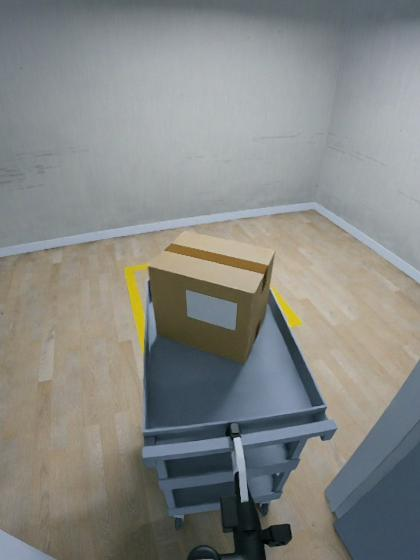

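Emit:
move --r2 '{"base":{"translate_m":0.5},"pace":"default","contact_limits":{"translate_m":0.6}}' --blocking false --cameras '[]'

Emit:
wait --seconds 6 --cameras '["r2_head_camera","r2_head_left_camera","r2_head_right_camera"]'

Scene clock: 817.67 s.
move: r2 moving
r1: as last shown
r1.turned_by_imu: -0.001
r1.lidar_m: 0.52 3.40 3.51 4.70 4.49 1.93 1.37 1.31 1.38 1.33 1.25 0.74
r1.motor_effort: lift_m=+24(24) arm_m=-5(5) wheel_0=+9(9) wheel_1=-1(1) wheel_2=+10(10)
r1.servo_current: wrist_yaw_rad=59(72) wrist_pitch_rad=39(46) wrist_roll_rad=46(59) gripper_m=52(59)
r1.contact_limits: translate_m 0.6
r1.wrist_depth_mm: - 207 225 173 309 373 452 / - 208 225 171 309 370 455 / - 207 225 171 309 370 445 / - 208 230 170 310 368 449 / - 210 229 169 309 368 449 / - 211 186 169 309 368 449 / - 199 224 166 170 382 449
r2.base_odometry: x=-1.911 y=-3.777 heading=-2.405
r2.turned_by_wheels: +0.000
r2.turned_by_imu: +0.002
r2.base_tilt: forward=-0.7 right=+0.1
r2.lidar_m: 0.38 0.42 0.36 0.38 2.21 2.53 - 5.36 0.78 0.63 0.62 0.45
r2.base_status: translate_m moving
r2.joint_positions: lift_m=+0.666 arm_m=+0.000 wrist_yaw_rad=+0.002 wrist_pitch_rad=-0.001 wrist_roll_rad=+1.569 gripper_m=-0.029
r2.joint_status: not commanded
r2.measured_speeds: translate_m=+0.122 strafe_m=+0.002 rotate_rad=-0.003 lift_m=+0.000 arm_m=+0.000 wrist_yaw_rad=+0.000 wrist_pitch_rad=+0.000 wrist_roll_rad=+0.000
r2.motor_effort: lift_m=+18(18) arm_m=+4(4) wheel_0=+10(12) wheel_1=+9(9) wheel_2=-14(15)
r2.servo_current: wrist_yaw_rad=52(65) wrist_pitch_rad=39(46) wrist_roll_rad=46(59) gripper_m=85(91)
r2.contact_limits: translate_m 0.6
r2.hand_pose: x=+0.4594 y=-0.0869 z=+0.8446 quat_wxyz=(+0.708, +0.706, +0.000, +0.001) (m; r2's base frame)
r2.wrist_depth_mm: - - - 243 242 1756 1229 / - - - 180 239 1921 517 / - - 627 236 236 788 - / - - 469 233 234 831 - / - - 500 229 231 831 - / - - 184 171 179 809 - / - - 591 - - - -
pictures: none
No camera images: "cameras" was empty.

Scene clock: 820.33 s.
earlier move: r2 done
r1.base_odometry: x=-2.319 y=+1.662 heading=+0.563
r1.turned_by_wheels: +0.000
r1.turned_by_imu: +0.000
r1.base_tilt: forward=-1.6 right=+1.2
r1.lidar_m: 0.55 3.41 3.56 4.69 4.49 1.94 1.38 1.30 1.38 1.35 1.25 0.74
r1.base_status: not commanded
r1.joint_positions: lift_m=+0.860 arm_m=+0.150 wrist_yaw_rad=+0.006 wrist_pitch_rad=+0.001 wrist_roll_rad=+0.000 gripper_m=-0.019
r1.joint_status: not commanded
r1.measured_speeds: all 0
r1.motor_effort: lift_m=+24(24) arm_m=-5(5) wheel_0=+9(10) wheel_1=-1(1) wheel_2=+10(10)
r1.servo_current: wrist_yaw_rad=46(78) wrist_pitch_rad=33(52) wrist_roll_rad=33(72) gripper_m=46(65)
r1.contact_limits: translate_m 0.6
r1.hand_pose: x=+0.6099 y=-0.0857 z=+1.0375 quat_wxyz=(+1.000, +0.000, +0.001, +0.003) (m; r1's base frame)
r1.wrist_depth_mm: - 206 225 174 309 373 452 / - 207 225 172 307 370 455 / - 207 224 171 307 368 449 / - 208 229 170 309 368 445 / - 210 229 169 309 368 445 / - 210 186 169 309 368 442 / - 200 224 167 170 379 449
r2.base_odometry: x=-2.258 y=-4.092 heading=-2.405
r2.turned_by_wheels: +0.000
r2.turned_by_imu: -0.002
r2.base_tilt: forward=-0.7 right=+0.1
r2.lidar_m: 0.37 0.39 2.76 2.35 0.45 0.54 - 1.13 0.60 0.55 2.40 0.46
r2.base_status: done
r2.joint_positions: lift_m=+0.666 arm_m=+0.000 wrist_yaw_rad=-0.003 wrist_pitch_rad=-0.001 wrist_roll_rad=+1.569 gripper_m=-0.029
r2.joint_status: not commanded
r2.measured_speeds: all 0
r2.motor_effort: lift_m=+18(18) arm_m=+4(5) wheel_0=+1(12) wheel_1=+2(10) wheel_2=-5(19)
r2.servo_current: wrist_yaw_rad=52(65) wrist_pitch_rad=33(46) wrist_roll_rad=39(65) gripper_m=78(91)
r2.contact_limits: translate_m 0.6
r2.hand_pose: x=+0.4590 y=-0.0883 z=+0.8446 quat_wxyz=(+0.708, +0.706, -0.002, -0.001) (m; r2's base frame)
r2.wrist_depth_mm: - - - 242 244 1756 1255 / - - - 180 240 1921 - / - - 627 236 236 798 - / - - 466 232 234 831 - / - - 504 173 230 820 - / - - 181 171 172 809 - / - - 591 - - - -
wait: 2.67 of 6 s (r2 has come to rest)
pictures: r2_head_camera, r2_head_left_camera, r2_head_right_camera
Images, in order (width x height): r2_head_camera 420x560, r2_head_left_camera 420x672, r2_head_right_camera 420x672.

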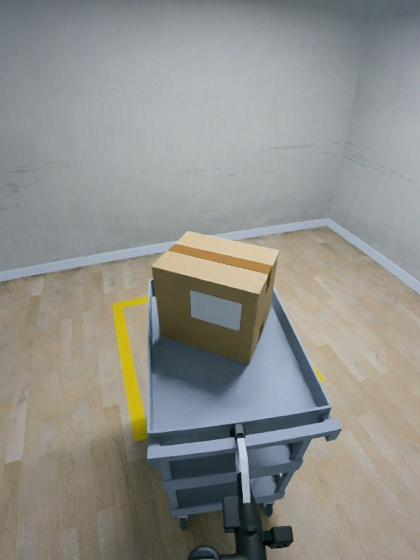

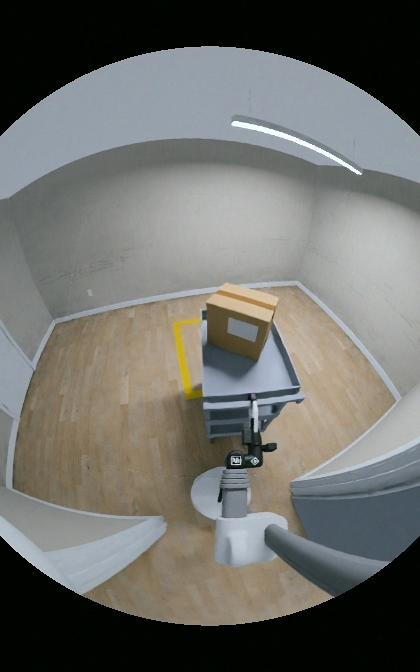

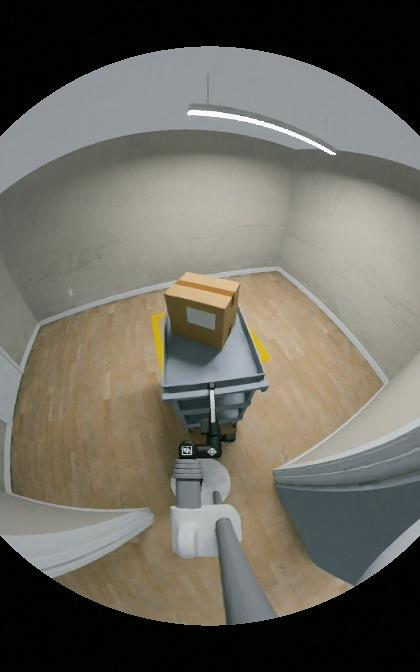

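Emit:
move --r2 '{"base":{"translate_m":0.6,"strafe_m":0.08},"pace":"default","contact_limits":{"translate_m":0.6}}' --blocking false --cameras '[]'

Emit:
wait --seconds 6 --cameras '["r2_head_camera","r2_head_left_camera","r2_head_right_camera","r2_wrist_camera"]'

Scene clock: 836.30 s.
move: r2 moving
r1: as last shown
r1.turned_by_imu: -0.001
r1.base_tilt: forward=-1.6 right=+1.3
r1.lidar_m: 0.52 3.40 3.55 4.70 4.50 1.92 1.36 1.29 1.36 1.34 1.27 0.74
r1.servo_current: wrist_yaw_rad=46(59) wrist_pitch_rad=39(52) wrist_roll_rad=46(52) gripper_m=52(59)
r1.contact_limits: translate_m 0.6
r1.wrist_depth_mm: - 208 225 174 307 373 452 / - 208 226 172 309 373 449 / - 208 226 171 309 368 449 / - 208 229 171 307 368 449 / - 211 229 170 307 368 449 / - 210 186 169 306 368 449 / - 200 224 167 170 379 449
r2.base_odometry: x=-2.278 y=-4.116 heading=-2.406
r2.turned_by_wheels: -0.001
r2.turned_by_imu: +0.001
r2.base_tilt: forward=-0.7 right=+0.1
r2.lidar_m: 0.37 0.41 2.75 2.35 0.49 0.54 - 1.13 0.58 0.54 2.39 0.43
r2.base_status: translate_m moving; strafe_m moving
r2.joint_positions: lift_m=+0.666 arm_m=+0.000 wrist_yaw_rad=-0.004 wrist_pitch_rad=-0.001 wrist_roll_rad=+1.569 gripper_m=-0.029
r2.joint_status: not commanded
r2.measured_speeds: translate_m=+0.123 strafe_m=+0.017 rotate_rad=+0.000 lift_m=+0.000 arm_m=+0.000 wrist_yaw_rad=-0.008 wrist_pitch_rad=+0.000 wrist_roll_rad=+0.000
r2.motor_effort: lift_m=+18(18) arm_m=+4(4) wheel_0=+5(8) wheel_1=+7(9) wheel_2=-16(18)
r2.servo_current: wrist_yaw_rad=59(59) wrist_pitch_rad=39(46) wrist_roll_rad=46(59) gripper_m=85(91)
r2.contact_limits: translate_m 0.6
r2.hand_pose: x=+0.4589 y=-0.0886 z=+0.8446 quat_wxyz=(+0.708, +0.706, -0.002, -0.001) (m; r2's base frame)
r2.wrist_depth_mm: - - - 244 244 1708 1255 / - - - 181 240 1756 521 / - - 627 236 237 788 - / - - 469 234 234 - - / - - 492 230 231 820 - / - - 182 171 171 809 - / - - 585 - - - -
pictures: none
No camera images: "cameras" was empty.

Scene clock: 839.30 s.
earlier move: r2 done
r1.base_odometry: x=-2.319 y=+1.662 heading=+0.563
r1.turned_by_wheels: +0.000
r1.turned_by_imu: +0.000
r1.base_tilt: forward=-1.5 right=+1.3
r1.lidar_m: 0.54 3.41 3.54 4.71 4.48 1.92 1.36 1.30 1.35 1.37 1.26 0.75
r1.base_status: not commanded
r1.joint_positions: lift_m=+0.860 arm_m=+0.150 wrist_yaw_rad=+0.006 wrist_pitch_rad=+0.001 wrist_roll_rad=+0.000 gripper_m=-0.019
r1.joint_status: not commanded
r1.measured_speeds: all 0
r1.motor_effort: lift_m=+24(24) arm_m=-5(5) wheel_0=+9(10) wheel_1=-1(2) wheel_2=+10(10)
r1.servo_current: wrist_yaw_rad=65(72) wrist_pitch_rad=39(52) wrist_roll_rad=26(65) gripper_m=59(59)
r1.contact_limits: translate_m 0.6
r1.hand_pose: x=+0.6099 y=-0.0857 z=+1.0375 quat_wxyz=(+1.000, +0.000, +0.001, +0.003) (m; r1's base frame)
r1.wrist_depth_mm: - 206 226 173 309 373 452 / - 207 225 172 310 370 445 / - 208 226 171 307 370 445 / - 207 229 170 309 368 445 / - 211 229 169 309 370 449 / - 210 186 169 309 368 445 / - 200 224 167 170 379 452
r2.base_odometry: x=-2.649 y=-4.554 heading=-2.406
r2.turned_by_wheels: +0.001
r2.turned_by_imu: -0.001
r2.base_tilt: forward=-0.6 right=+0.0
r2.lidar_m: 0.39 0.42 2.39 2.41 1.58 0.90 - 0.95 0.82 1.41 2.33 0.40
r2.base_status: done
r2.joint_positions: lift_m=+0.666 arm_m=+0.000 wrist_yaw_rad=-0.004 wrist_pitch_rad=-0.001 wrist_roll_rad=+1.569 gripper_m=-0.029
r2.joint_status: not commanded
r2.measured_speeds: all 0
r2.motor_effort: lift_m=+18(18) arm_m=+4(5) wheel_0=+1(8) wheel_1=+2(10) wheel_2=-3(19)
r2.servo_current: wrist_yaw_rad=52(59) wrist_pitch_rad=39(46) wrist_roll_rad=52(65) gripper_m=78(91)
r2.contact_limits: translate_m 0.6
r2.hand_pose: x=+0.4589 y=-0.0887 z=+0.8446 quat_wxyz=(+0.708, +0.706, -0.002, -0.001) (m; r2's base frame)
r2.wrist_depth_mm: - - - 218 218 1708 525 / - - - 221 221 768 - / - - 473 223 224 809 - / - - 480 225 225 820 - / - - 539 169 228 831 - / - - 181 171 179 - - / - - - - - 1661 488
wait: 3.00 of 6 s (r2 has come to rest)
pictures: r2_head_camera, r2_head_left_camera, r2_head_right_camera, r2_wrist_camera
Images, in order (width x height): r2_head_camera 420x560, r2_head_left_camera 420x672, r2_head_right_camera 420x672, r2_wrist_camera 616x392.

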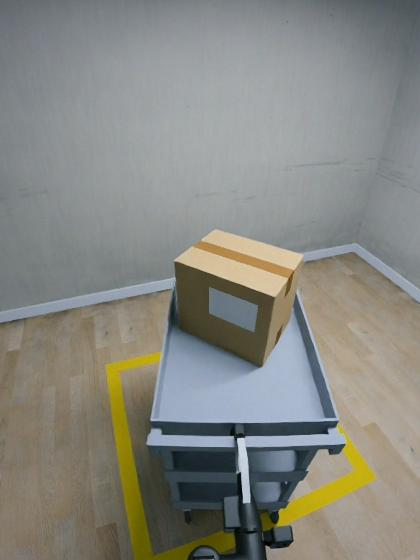

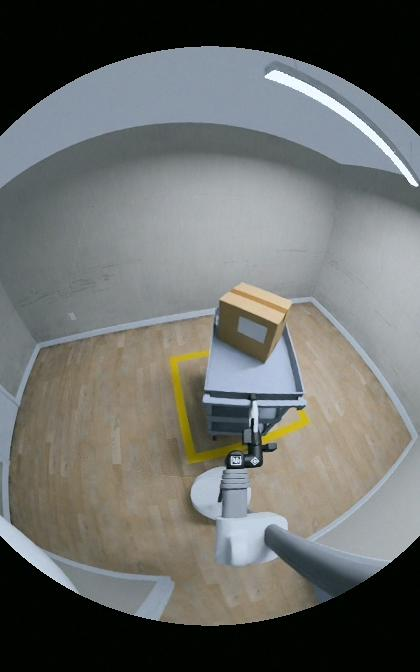

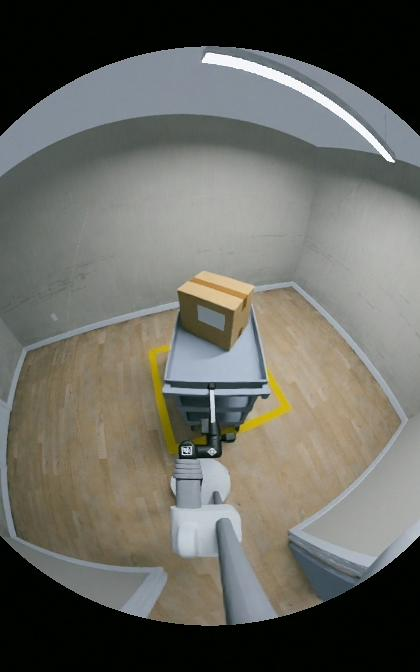

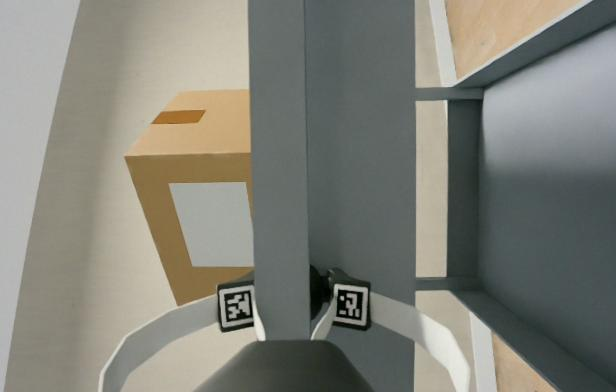

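Emit:
move --r1 '{"base":{"translate_m":0.12,"strafe_m":0.09},"pace":"slow","contact_limits":{"translate_m":0.6}}' --r2 '{"base":{"translate_m":0.2,"strafe_m":0.05},"pace":"default","contact_limits":{"translate_m":0.6}}' --blocking false --cameras '[]'

Emit:
wait --seconds 2 --cameras '[]'

Emit:
wait --seconds 2 --cameras '[]'

Emit:
move --r1 '{"base":{"translate_m":0.19,"strafe_m":0.085},"pace":"slow","contact_limits":{"translate_m":0.6}}' --blocking false --cameras '[]'

Emit:
wait --seconds 4 --cameras '["r1_head_camera","r2_head_camera","r2_head_left_camera","r2_head_right_camera"]'

Scene clock: 869.00 s.
move: r1 moving; r2 moving
r1.base_odometry: x=-2.314 y=+1.675 heading=+0.564
r1.turned_by_wheels: +0.001
r1.turned_by_imu: -0.001
r1.base_tilt: forward=-1.6 right=+1.2
r1.lidar_m: 0.53 3.37 3.50 4.70 4.50 1.93 1.36 1.31 1.37 1.35 1.27 0.75
r1.base_status: translate_m moving; strafe_m moving
r1.joint_positions: lift_m=+0.860 arm_m=+0.150 wrist_yaw_rad=+0.006 wrist_pitch_rad=+0.001 wrist_roll_rad=+0.000 gripper_m=-0.019
r1.joint_status: not commanded
r1.measured_speeds: translate_m=+0.043 strafe_m=+0.032 rotate_rad=+0.001 lift_m=+0.000 arm_m=+0.000 wrist_yaw_rad=+0.000 wrist_pitch_rad=+0.000 wrist_roll_rad=+0.000
r1.motor_effort: lift_m=+24(24) arm_m=-5(5) wheel_0=+2(8) wheel_1=+4(8) wheel_2=-1(9)
r1.servo_current: wrist_yaw_rad=59(65) wrist_pitch_rad=52(52) wrist_roll_rad=52(52) gripper_m=52(59)
r1.contact_limits: translate_m 0.6
r1.hand_pose: x=+0.6099 y=-0.0857 z=+1.0375 quat_wxyz=(+1.000, +0.000, +0.001, +0.003) (m; r1's base frame)
r1.wrist_depth_mm: - 207 225 173 309 366 445 / - 207 224 171 306 366 442 / - 207 226 171 306 366 436 / - 207 229 170 304 364 436 / - 211 229 165 304 364 439 / - 210 187 169 306 364 442 / - 200 224 166 170 375 439
r2.base_odometry: x=-2.667 y=-4.580 heading=-2.406
r2.turned_by_wheels: +0.000
r2.turned_by_imu: +0.004
r2.base_tilt: forward=-0.7 right=+0.1
r2.lidar_m: 0.40 0.43 2.36 2.44 1.59 0.93 - 0.91 0.88 1.47 2.32 0.42
r2.base_status: translate_m moving; strafe_m moving
r2.joint_positions: lift_m=+0.666 arm_m=+0.000 wrist_yaw_rad=-0.004 wrist_pitch_rad=-0.001 wrist_roll_rad=+1.569 gripper_m=-0.029
r2.joint_status: not commanded
r2.measured_speeds: translate_m=+0.122 strafe_m=+0.030 rotate_rad=-0.003 lift_m=+0.000 arm_m=+0.000 wrist_yaw_rad=+0.000 wrist_pitch_rad=+0.000 wrist_roll_rad=+0.000
r2.motor_effort: lift_m=+18(18) arm_m=+4(5) wheel_0=+1(8) wheel_1=+10(10) wheel_2=-16(17)
r2.servo_current: wrist_yaw_rad=39(59) wrist_pitch_rad=39(39) wrist_roll_rad=52(59) gripper_m=85(85)
r2.contact_limits: translate_m 0.6
r2.hand_pose: x=+0.4589 y=-0.0887 z=+0.8446 quat_wxyz=(+0.708, +0.706, -0.002, -0.001) (m; r2's base frame)
r2.wrist_depth_mm: - - - 218 217 1756 - / - - - 220 220 778 - / - - 469 223 223 809 - / - 504 484 226 225 809 - / - - 525 199 228 809 - / - - 181 170 172 - - / - - - - - - 488
pictures: none
No camera images: "cameras" was empty.

Scene clock: 870.60 s.
earlier move: r1 moving; r2 done
r1.base_odometry: x=-2.267 y=+1.797 heading=+0.563
r1.turned_by_wheels: -0.001
r1.turned_by_imu: +0.000
r1.base_tilt: forward=-1.6 right=+1.3
r1.lidar_m: 0.51 3.26 3.40 4.63 4.47 2.12 1.54 1.42 1.52 1.34 1.28 0.71
r1.base_status: translate_m moving; strafe_m moving
r1.joint_positions: lift_m=+0.860 arm_m=+0.150 wrist_yaw_rad=+0.006 wrist_pitch_rad=+0.001 wrist_roll_rad=+0.000 gripper_m=-0.019
r1.joint_status: not commanded
r1.measured_speeds: translate_m=+0.029 strafe_m=+0.021 rotate_rad=+0.001 lift_m=+0.000 arm_m=+0.000 wrist_yaw_rad=-0.004 wrist_pitch_rad=+0.000 wrist_roll_rad=+0.000
r1.motor_effort: lift_m=+24(24) arm_m=-5(5) wheel_0=-10(10) wheel_1=+1(9) wheel_2=+2(9)
r1.servo_current: wrist_yaw_rad=46(78) wrist_pitch_rad=39(52) wrist_roll_rad=33(65) gripper_m=46(59)
r1.contact_limits: translate_m 0.6
r1.hand_pose: x=+0.6099 y=-0.0858 z=+1.0375 quat_wxyz=(+1.000, +0.000, +0.001, +0.003) (m; r1's base frame)
r1.wrist_depth_mm: - 221 229 167 285 324 366 / - 214 229 167 286 320 366 / - 220 232 168 286 324 364 / - 221 232 168 286 322 364 / - 220 234 169 285 322 364 / - 221 208 170 281 324 366 / - - 226 166 272 325 366
r2.base_odometry: x=-2.764 y=-4.725 heading=-2.406
r2.turned_by_wheels: +0.000
r2.turned_by_imu: +0.000
r2.base_tilt: forward=-0.7 right=+0.1
r2.lidar_m: 0.40 0.46 2.12 2.43 1.98 1.10 1.10 1.02 1.04 1.80 2.30 0.42
r2.base_status: done
r2.joint_positions: lift_m=+0.666 arm_m=+0.000 wrist_yaw_rad=-0.004 wrist_pitch_rad=-0.001 wrist_roll_rad=+1.569 gripper_m=-0.029
r2.joint_status: not commanded
r2.measured_speeds: all 0
r2.motor_effort: lift_m=+18(18) arm_m=+0(5) wheel_0=+2(8) wheel_1=+2(10) wheel_2=-5(17)
r2.servo_current: wrist_yaw_rad=52(59) wrist_pitch_rad=39(46) wrist_roll_rad=46(59) gripper_m=85(91)
r2.contact_limits: translate_m 0.6
r2.hand_pose: x=+0.4589 y=-0.0887 z=+0.8446 quat_wxyz=(+0.708, +0.706, -0.002, -0.001) (m; r2's base frame)
r2.wrist_depth_mm: - - - 205 206 1618 - / - - 517 210 210 768 - / - 449 449 159 216 788 - / - 496 496 220 220 820 - / - - 564 200 226 - - / - - 181 171 172 - - / - - - - - - 469
wait: 1.60 of 2 s (r2 has come to rest)
pictures: none
No camera images: "cameras" was empty.

Scene clock: 871.20 s.
earlier move: r1 done
r1.base_odometry: x=-2.265 y=+1.802 heading=+0.563
r1.turned_by_wheels: +0.000
r1.turned_by_imu: +0.000
r1.base_tilt: forward=-1.6 right=+1.3
r1.lidar_m: 0.55 3.26 3.37 4.57 4.48 2.15 1.51 1.44 1.52 1.34 1.29 0.70
r1.base_status: done
r1.joint_positions: lift_m=+0.860 arm_m=+0.150 wrist_yaw_rad=+0.005 wrist_pitch_rad=+0.001 wrist_roll_rad=+0.000 gripper_m=-0.019
r1.joint_status: not commanded
r1.measured_speeds: all 0
r1.motor_effort: lift_m=+24(24) arm_m=-5(5) wheel_0=-9(10) wheel_1=+0(9) wheel_2=+2(9)
r1.servo_current: wrist_yaw_rad=39(78) wrist_pitch_rad=33(52) wrist_roll_rad=46(65) gripper_m=52(59)
r1.contact_limits: translate_m 0.6
r1.hand_pose: x=+0.6098 y=-0.0859 z=+1.0375 quat_wxyz=(+1.000, +0.000, +0.001, +0.003) (m; r1's base frame)
r1.wrist_depth_mm: - 220 229 167 285 320 362 / - - 229 166 283 322 362 / - 221 233 167 283 320 362 / - 222 232 169 285 322 362 / - 221 232 170 285 322 362 / - 222 208 170 281 320 364 / - - 227 166 271 329 366
r2.base_odometry: x=-2.764 y=-4.725 heading=-2.406
r2.turned_by_wheels: +0.000
r2.turned_by_imu: +0.000
r2.base_tilt: forward=-0.7 right=+0.1
r2.lidar_m: 0.38 0.43 2.17 2.42 1.98 1.09 1.10 1.02 1.05 1.79 2.29 0.43
r2.base_status: done
r2.joint_positions: lift_m=+0.666 arm_m=+0.000 wrist_yaw_rad=-0.004 wrist_pitch_rad=-0.001 wrist_roll_rad=+1.569 gripper_m=-0.029
r2.joint_status: not commanded
r2.measured_speeds: all 0
r2.motor_effort: lift_m=+18(18) arm_m=-2(5) wheel_0=+2(8) wheel_1=+2(10) wheel_2=-5(17)
r2.servo_current: wrist_yaw_rad=52(59) wrist_pitch_rad=46(46) wrist_roll_rad=46(59) gripper_m=78(91)
r2.contact_limits: translate_m 0.6
r2.hand_pose: x=+0.4589 y=-0.0887 z=+0.8446 quat_wxyz=(+0.708, +0.706, -0.002, -0.001) (m; r2's base frame)
r2.wrist_depth_mm: - - - 204 206 1618 - / - - 539 211 211 778 - / - 449 449 158 215 788 - / - 496 496 220 220 820 - / - - 564 200 227 - - / - - 181 171 171 - - / - - - - - - 473
wait: 0.60 of 2 s (r1 has come to rest)
pictures: none
No camera images: "cameras" was empty.

Scene clock: 871.70 s.
move: r1 moving
r1.base_odometry: x=-2.258 y=+1.814 heading=+0.563
r1.turned_by_wheels: +0.000
r1.turned_by_imu: +0.000
r1.base_tilt: forward=-1.6 right=+1.3
r1.lidar_m: 0.53 3.24 3.37 4.58 4.49 2.18 1.53 1.46 1.54 1.35 1.27 0.71
r1.base_status: translate_m moving; strafe_m moving
r1.joint_positions: lift_m=+0.860 arm_m=+0.150 wrist_yaw_rad=+0.003 wrist_pitch_rad=+0.001 wrist_roll_rad=+0.000 gripper_m=-0.019
r1.joint_status: not commanded
r1.measured_speeds: translate_m=+0.048 strafe_m=+0.022 rotate_rad=-0.001 lift_m=+0.000 arm_m=+0.000 wrist_yaw_rad=+0.000 wrist_pitch_rad=+0.000 wrist_roll_rad=+0.000
r1.motor_effort: lift_m=+24(24) arm_m=-5(5) wheel_0=+2(8) wheel_1=+6(6) wheel_2=-3(4)
r1.servo_current: wrist_yaw_rad=39(65) wrist_pitch_rad=39(52) wrist_roll_rad=46(59) gripper_m=52(59)
r1.contact_limits: translate_m 0.6
r1.hand_pose: x=+0.6097 y=-0.0865 z=+1.0375 quat_wxyz=(+1.000, +0.000, +0.001, +0.002) (m; r1's base frame)
r1.wrist_depth_mm: - 221 229 167 282 319 357 / - - 230 167 283 317 355 / - 221 230 167 283 317 355 / - 222 234 168 283 319 357 / - 221 232 169 282 317 359 / - 222 224 170 279 320 362 / - - 227 167 270 325 359
r2: as last shown
r2.lidar_m: 0.41 0.47 2.14 2.43 1.96 1.10 1.12 1.03 1.06 1.81 2.29 0.41
r2.motor_effort: lift_m=+18(18) arm_m=-4(4) wheel_0=+2(3) wheel_1=+2(2) wheel_2=-5(5)
r2.servo_current: wrist_yaw_rad=46(59) wrist_pitch_rad=39(46) wrist_roll_rad=39(65) gripper_m=85(85)
r2.contact_limits: translate_m 0.6
r2.wrist_depth_mm: - - - 204 206 1618 - / - - 539 210 211 778 - / - 449 452 159 215 809 - / - 496 492 219 221 809 - / - - 569 199 226 - - / - - 180 171 171 - - / - - - - - - 469
pictures: none
No camera images: "cameras" was empty.

Scene clock: 874.47 s.
earlier move: r1 done
r1.base_odometry: x=-2.150 y=+1.975 heading=+0.563
r1.turned_by_wheels: +0.000
r1.turned_by_imu: +0.000
r1.base_tilt: forward=-1.5 right=+1.3
r1.lidar_m: 0.55 3.06 3.17 4.25 4.50 2.41 1.75 1.65 1.74 1.34 1.09 0.67
r1.base_status: done
r1.joint_positions: lift_m=+0.860 arm_m=+0.150 wrist_yaw_rad=+0.003 wrist_pitch_rad=+0.001 wrist_roll_rad=+0.000 gripper_m=-0.019
r1.joint_status: not commanded
r1.measured_speeds: all 0
r1.motor_effort: lift_m=+24(24) arm_m=-5(5) wheel_0=-3(8) wheel_1=+0(6) wheel_2=+3(4)
r1.servo_current: wrist_yaw_rad=39(72) wrist_pitch_rad=46(52) wrist_roll_rad=59(65) gripper_m=59(65)
r1.contact_limits: translate_m 0.6
r1.hand_pose: x=+0.6096 y=-0.0866 z=+1.0375 quat_wxyz=(+1.000, +0.000, +0.001, +0.001) (m; r1's base frame)
r1.wrist_depth_mm: - - 235 167 265 282 294 / - - 237 167 265 281 293 / - - 236 168 265 279 294 / - - 238 170 264 282 294 / - - 238 169 266 281 298 / - - 190 169 260 282 298 / - - 236 166 259 286 300
r2.base_odometry: x=-2.764 y=-4.725 heading=-2.406
r2.turned_by_wheels: +0.000
r2.turned_by_imu: +0.000
r2.base_tilt: forward=-0.7 right=+0.1
r2.lidar_m: 0.41 0.46 2.18 2.43 1.98 1.06 1.12 1.01 1.05 1.79 2.30 0.40
r2.base_status: not commanded
r2.joint_positions: lift_m=+0.666 arm_m=+0.000 wrist_yaw_rad=-0.004 wrist_pitch_rad=-0.001 wrist_roll_rad=+1.569 gripper_m=-0.029
r2.joint_status: not commanded
r2.measured_speeds: all 0
r2.motor_effort: lift_m=+18(18) arm_m=-3(4) wheel_0=+2(3) wheel_1=+2(2) wheel_2=-5(5)
r2.servo_current: wrist_yaw_rad=46(65) wrist_pitch_rad=39(46) wrist_roll_rad=52(65) gripper_m=78(91)
r2.contact_limits: translate_m 0.6
r2.hand_pose: x=+0.4589 y=-0.0887 z=+0.8446 quat_wxyz=(+0.708, +0.706, -0.002, -0.001) (m; r2's base frame)
r2.wrist_depth_mm: - - - 204 206 1576 - / - - 549 210 211 778 - / - 449 449 159 216 788 - / - 496 492 220 221 809 - / - - 569 200 227 - - / - - 181 171 171 - - / - - - - - - 469
wait: 2.77 of 4 s (r1 has come to rest)
pictures: r1_head_camera, r2_head_camera, r2_head_left_camera, r2_head_right_camera
Images, in order (width x height): r1_head_camera 420x560, r2_head_camera 420x560, r2_head_left_camera 420x672, r2_head_right_camera 420x672.

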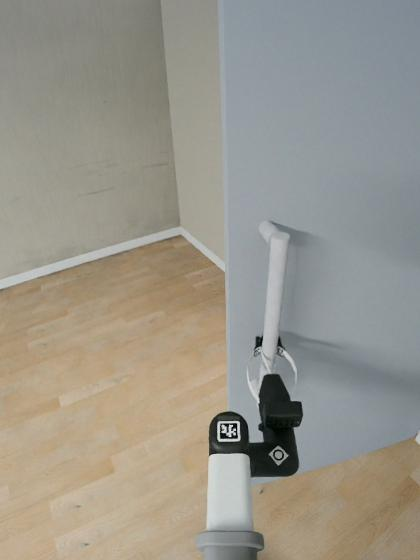

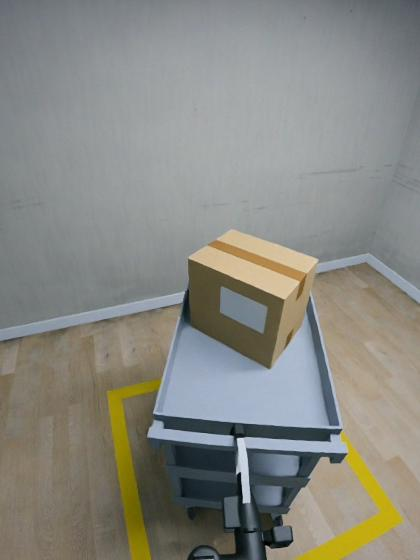

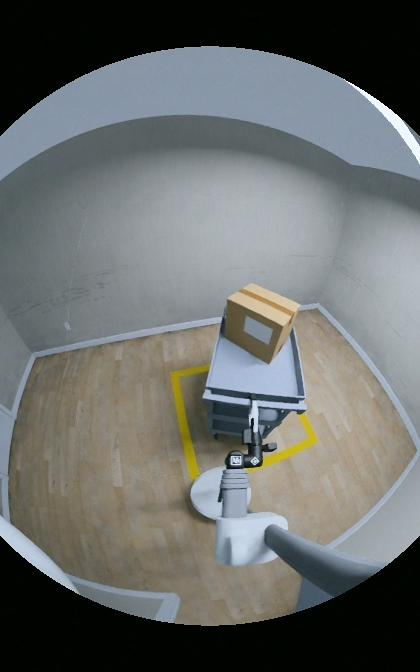

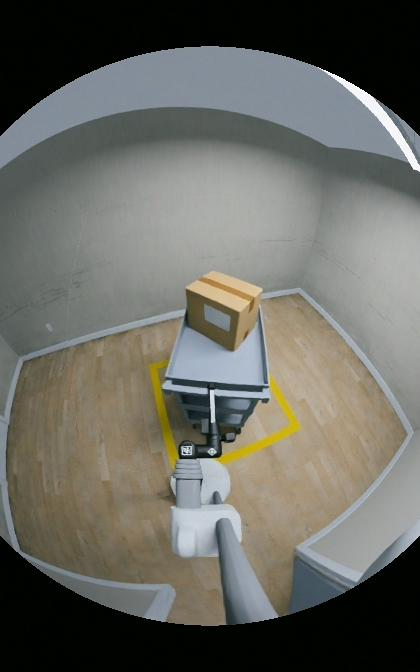

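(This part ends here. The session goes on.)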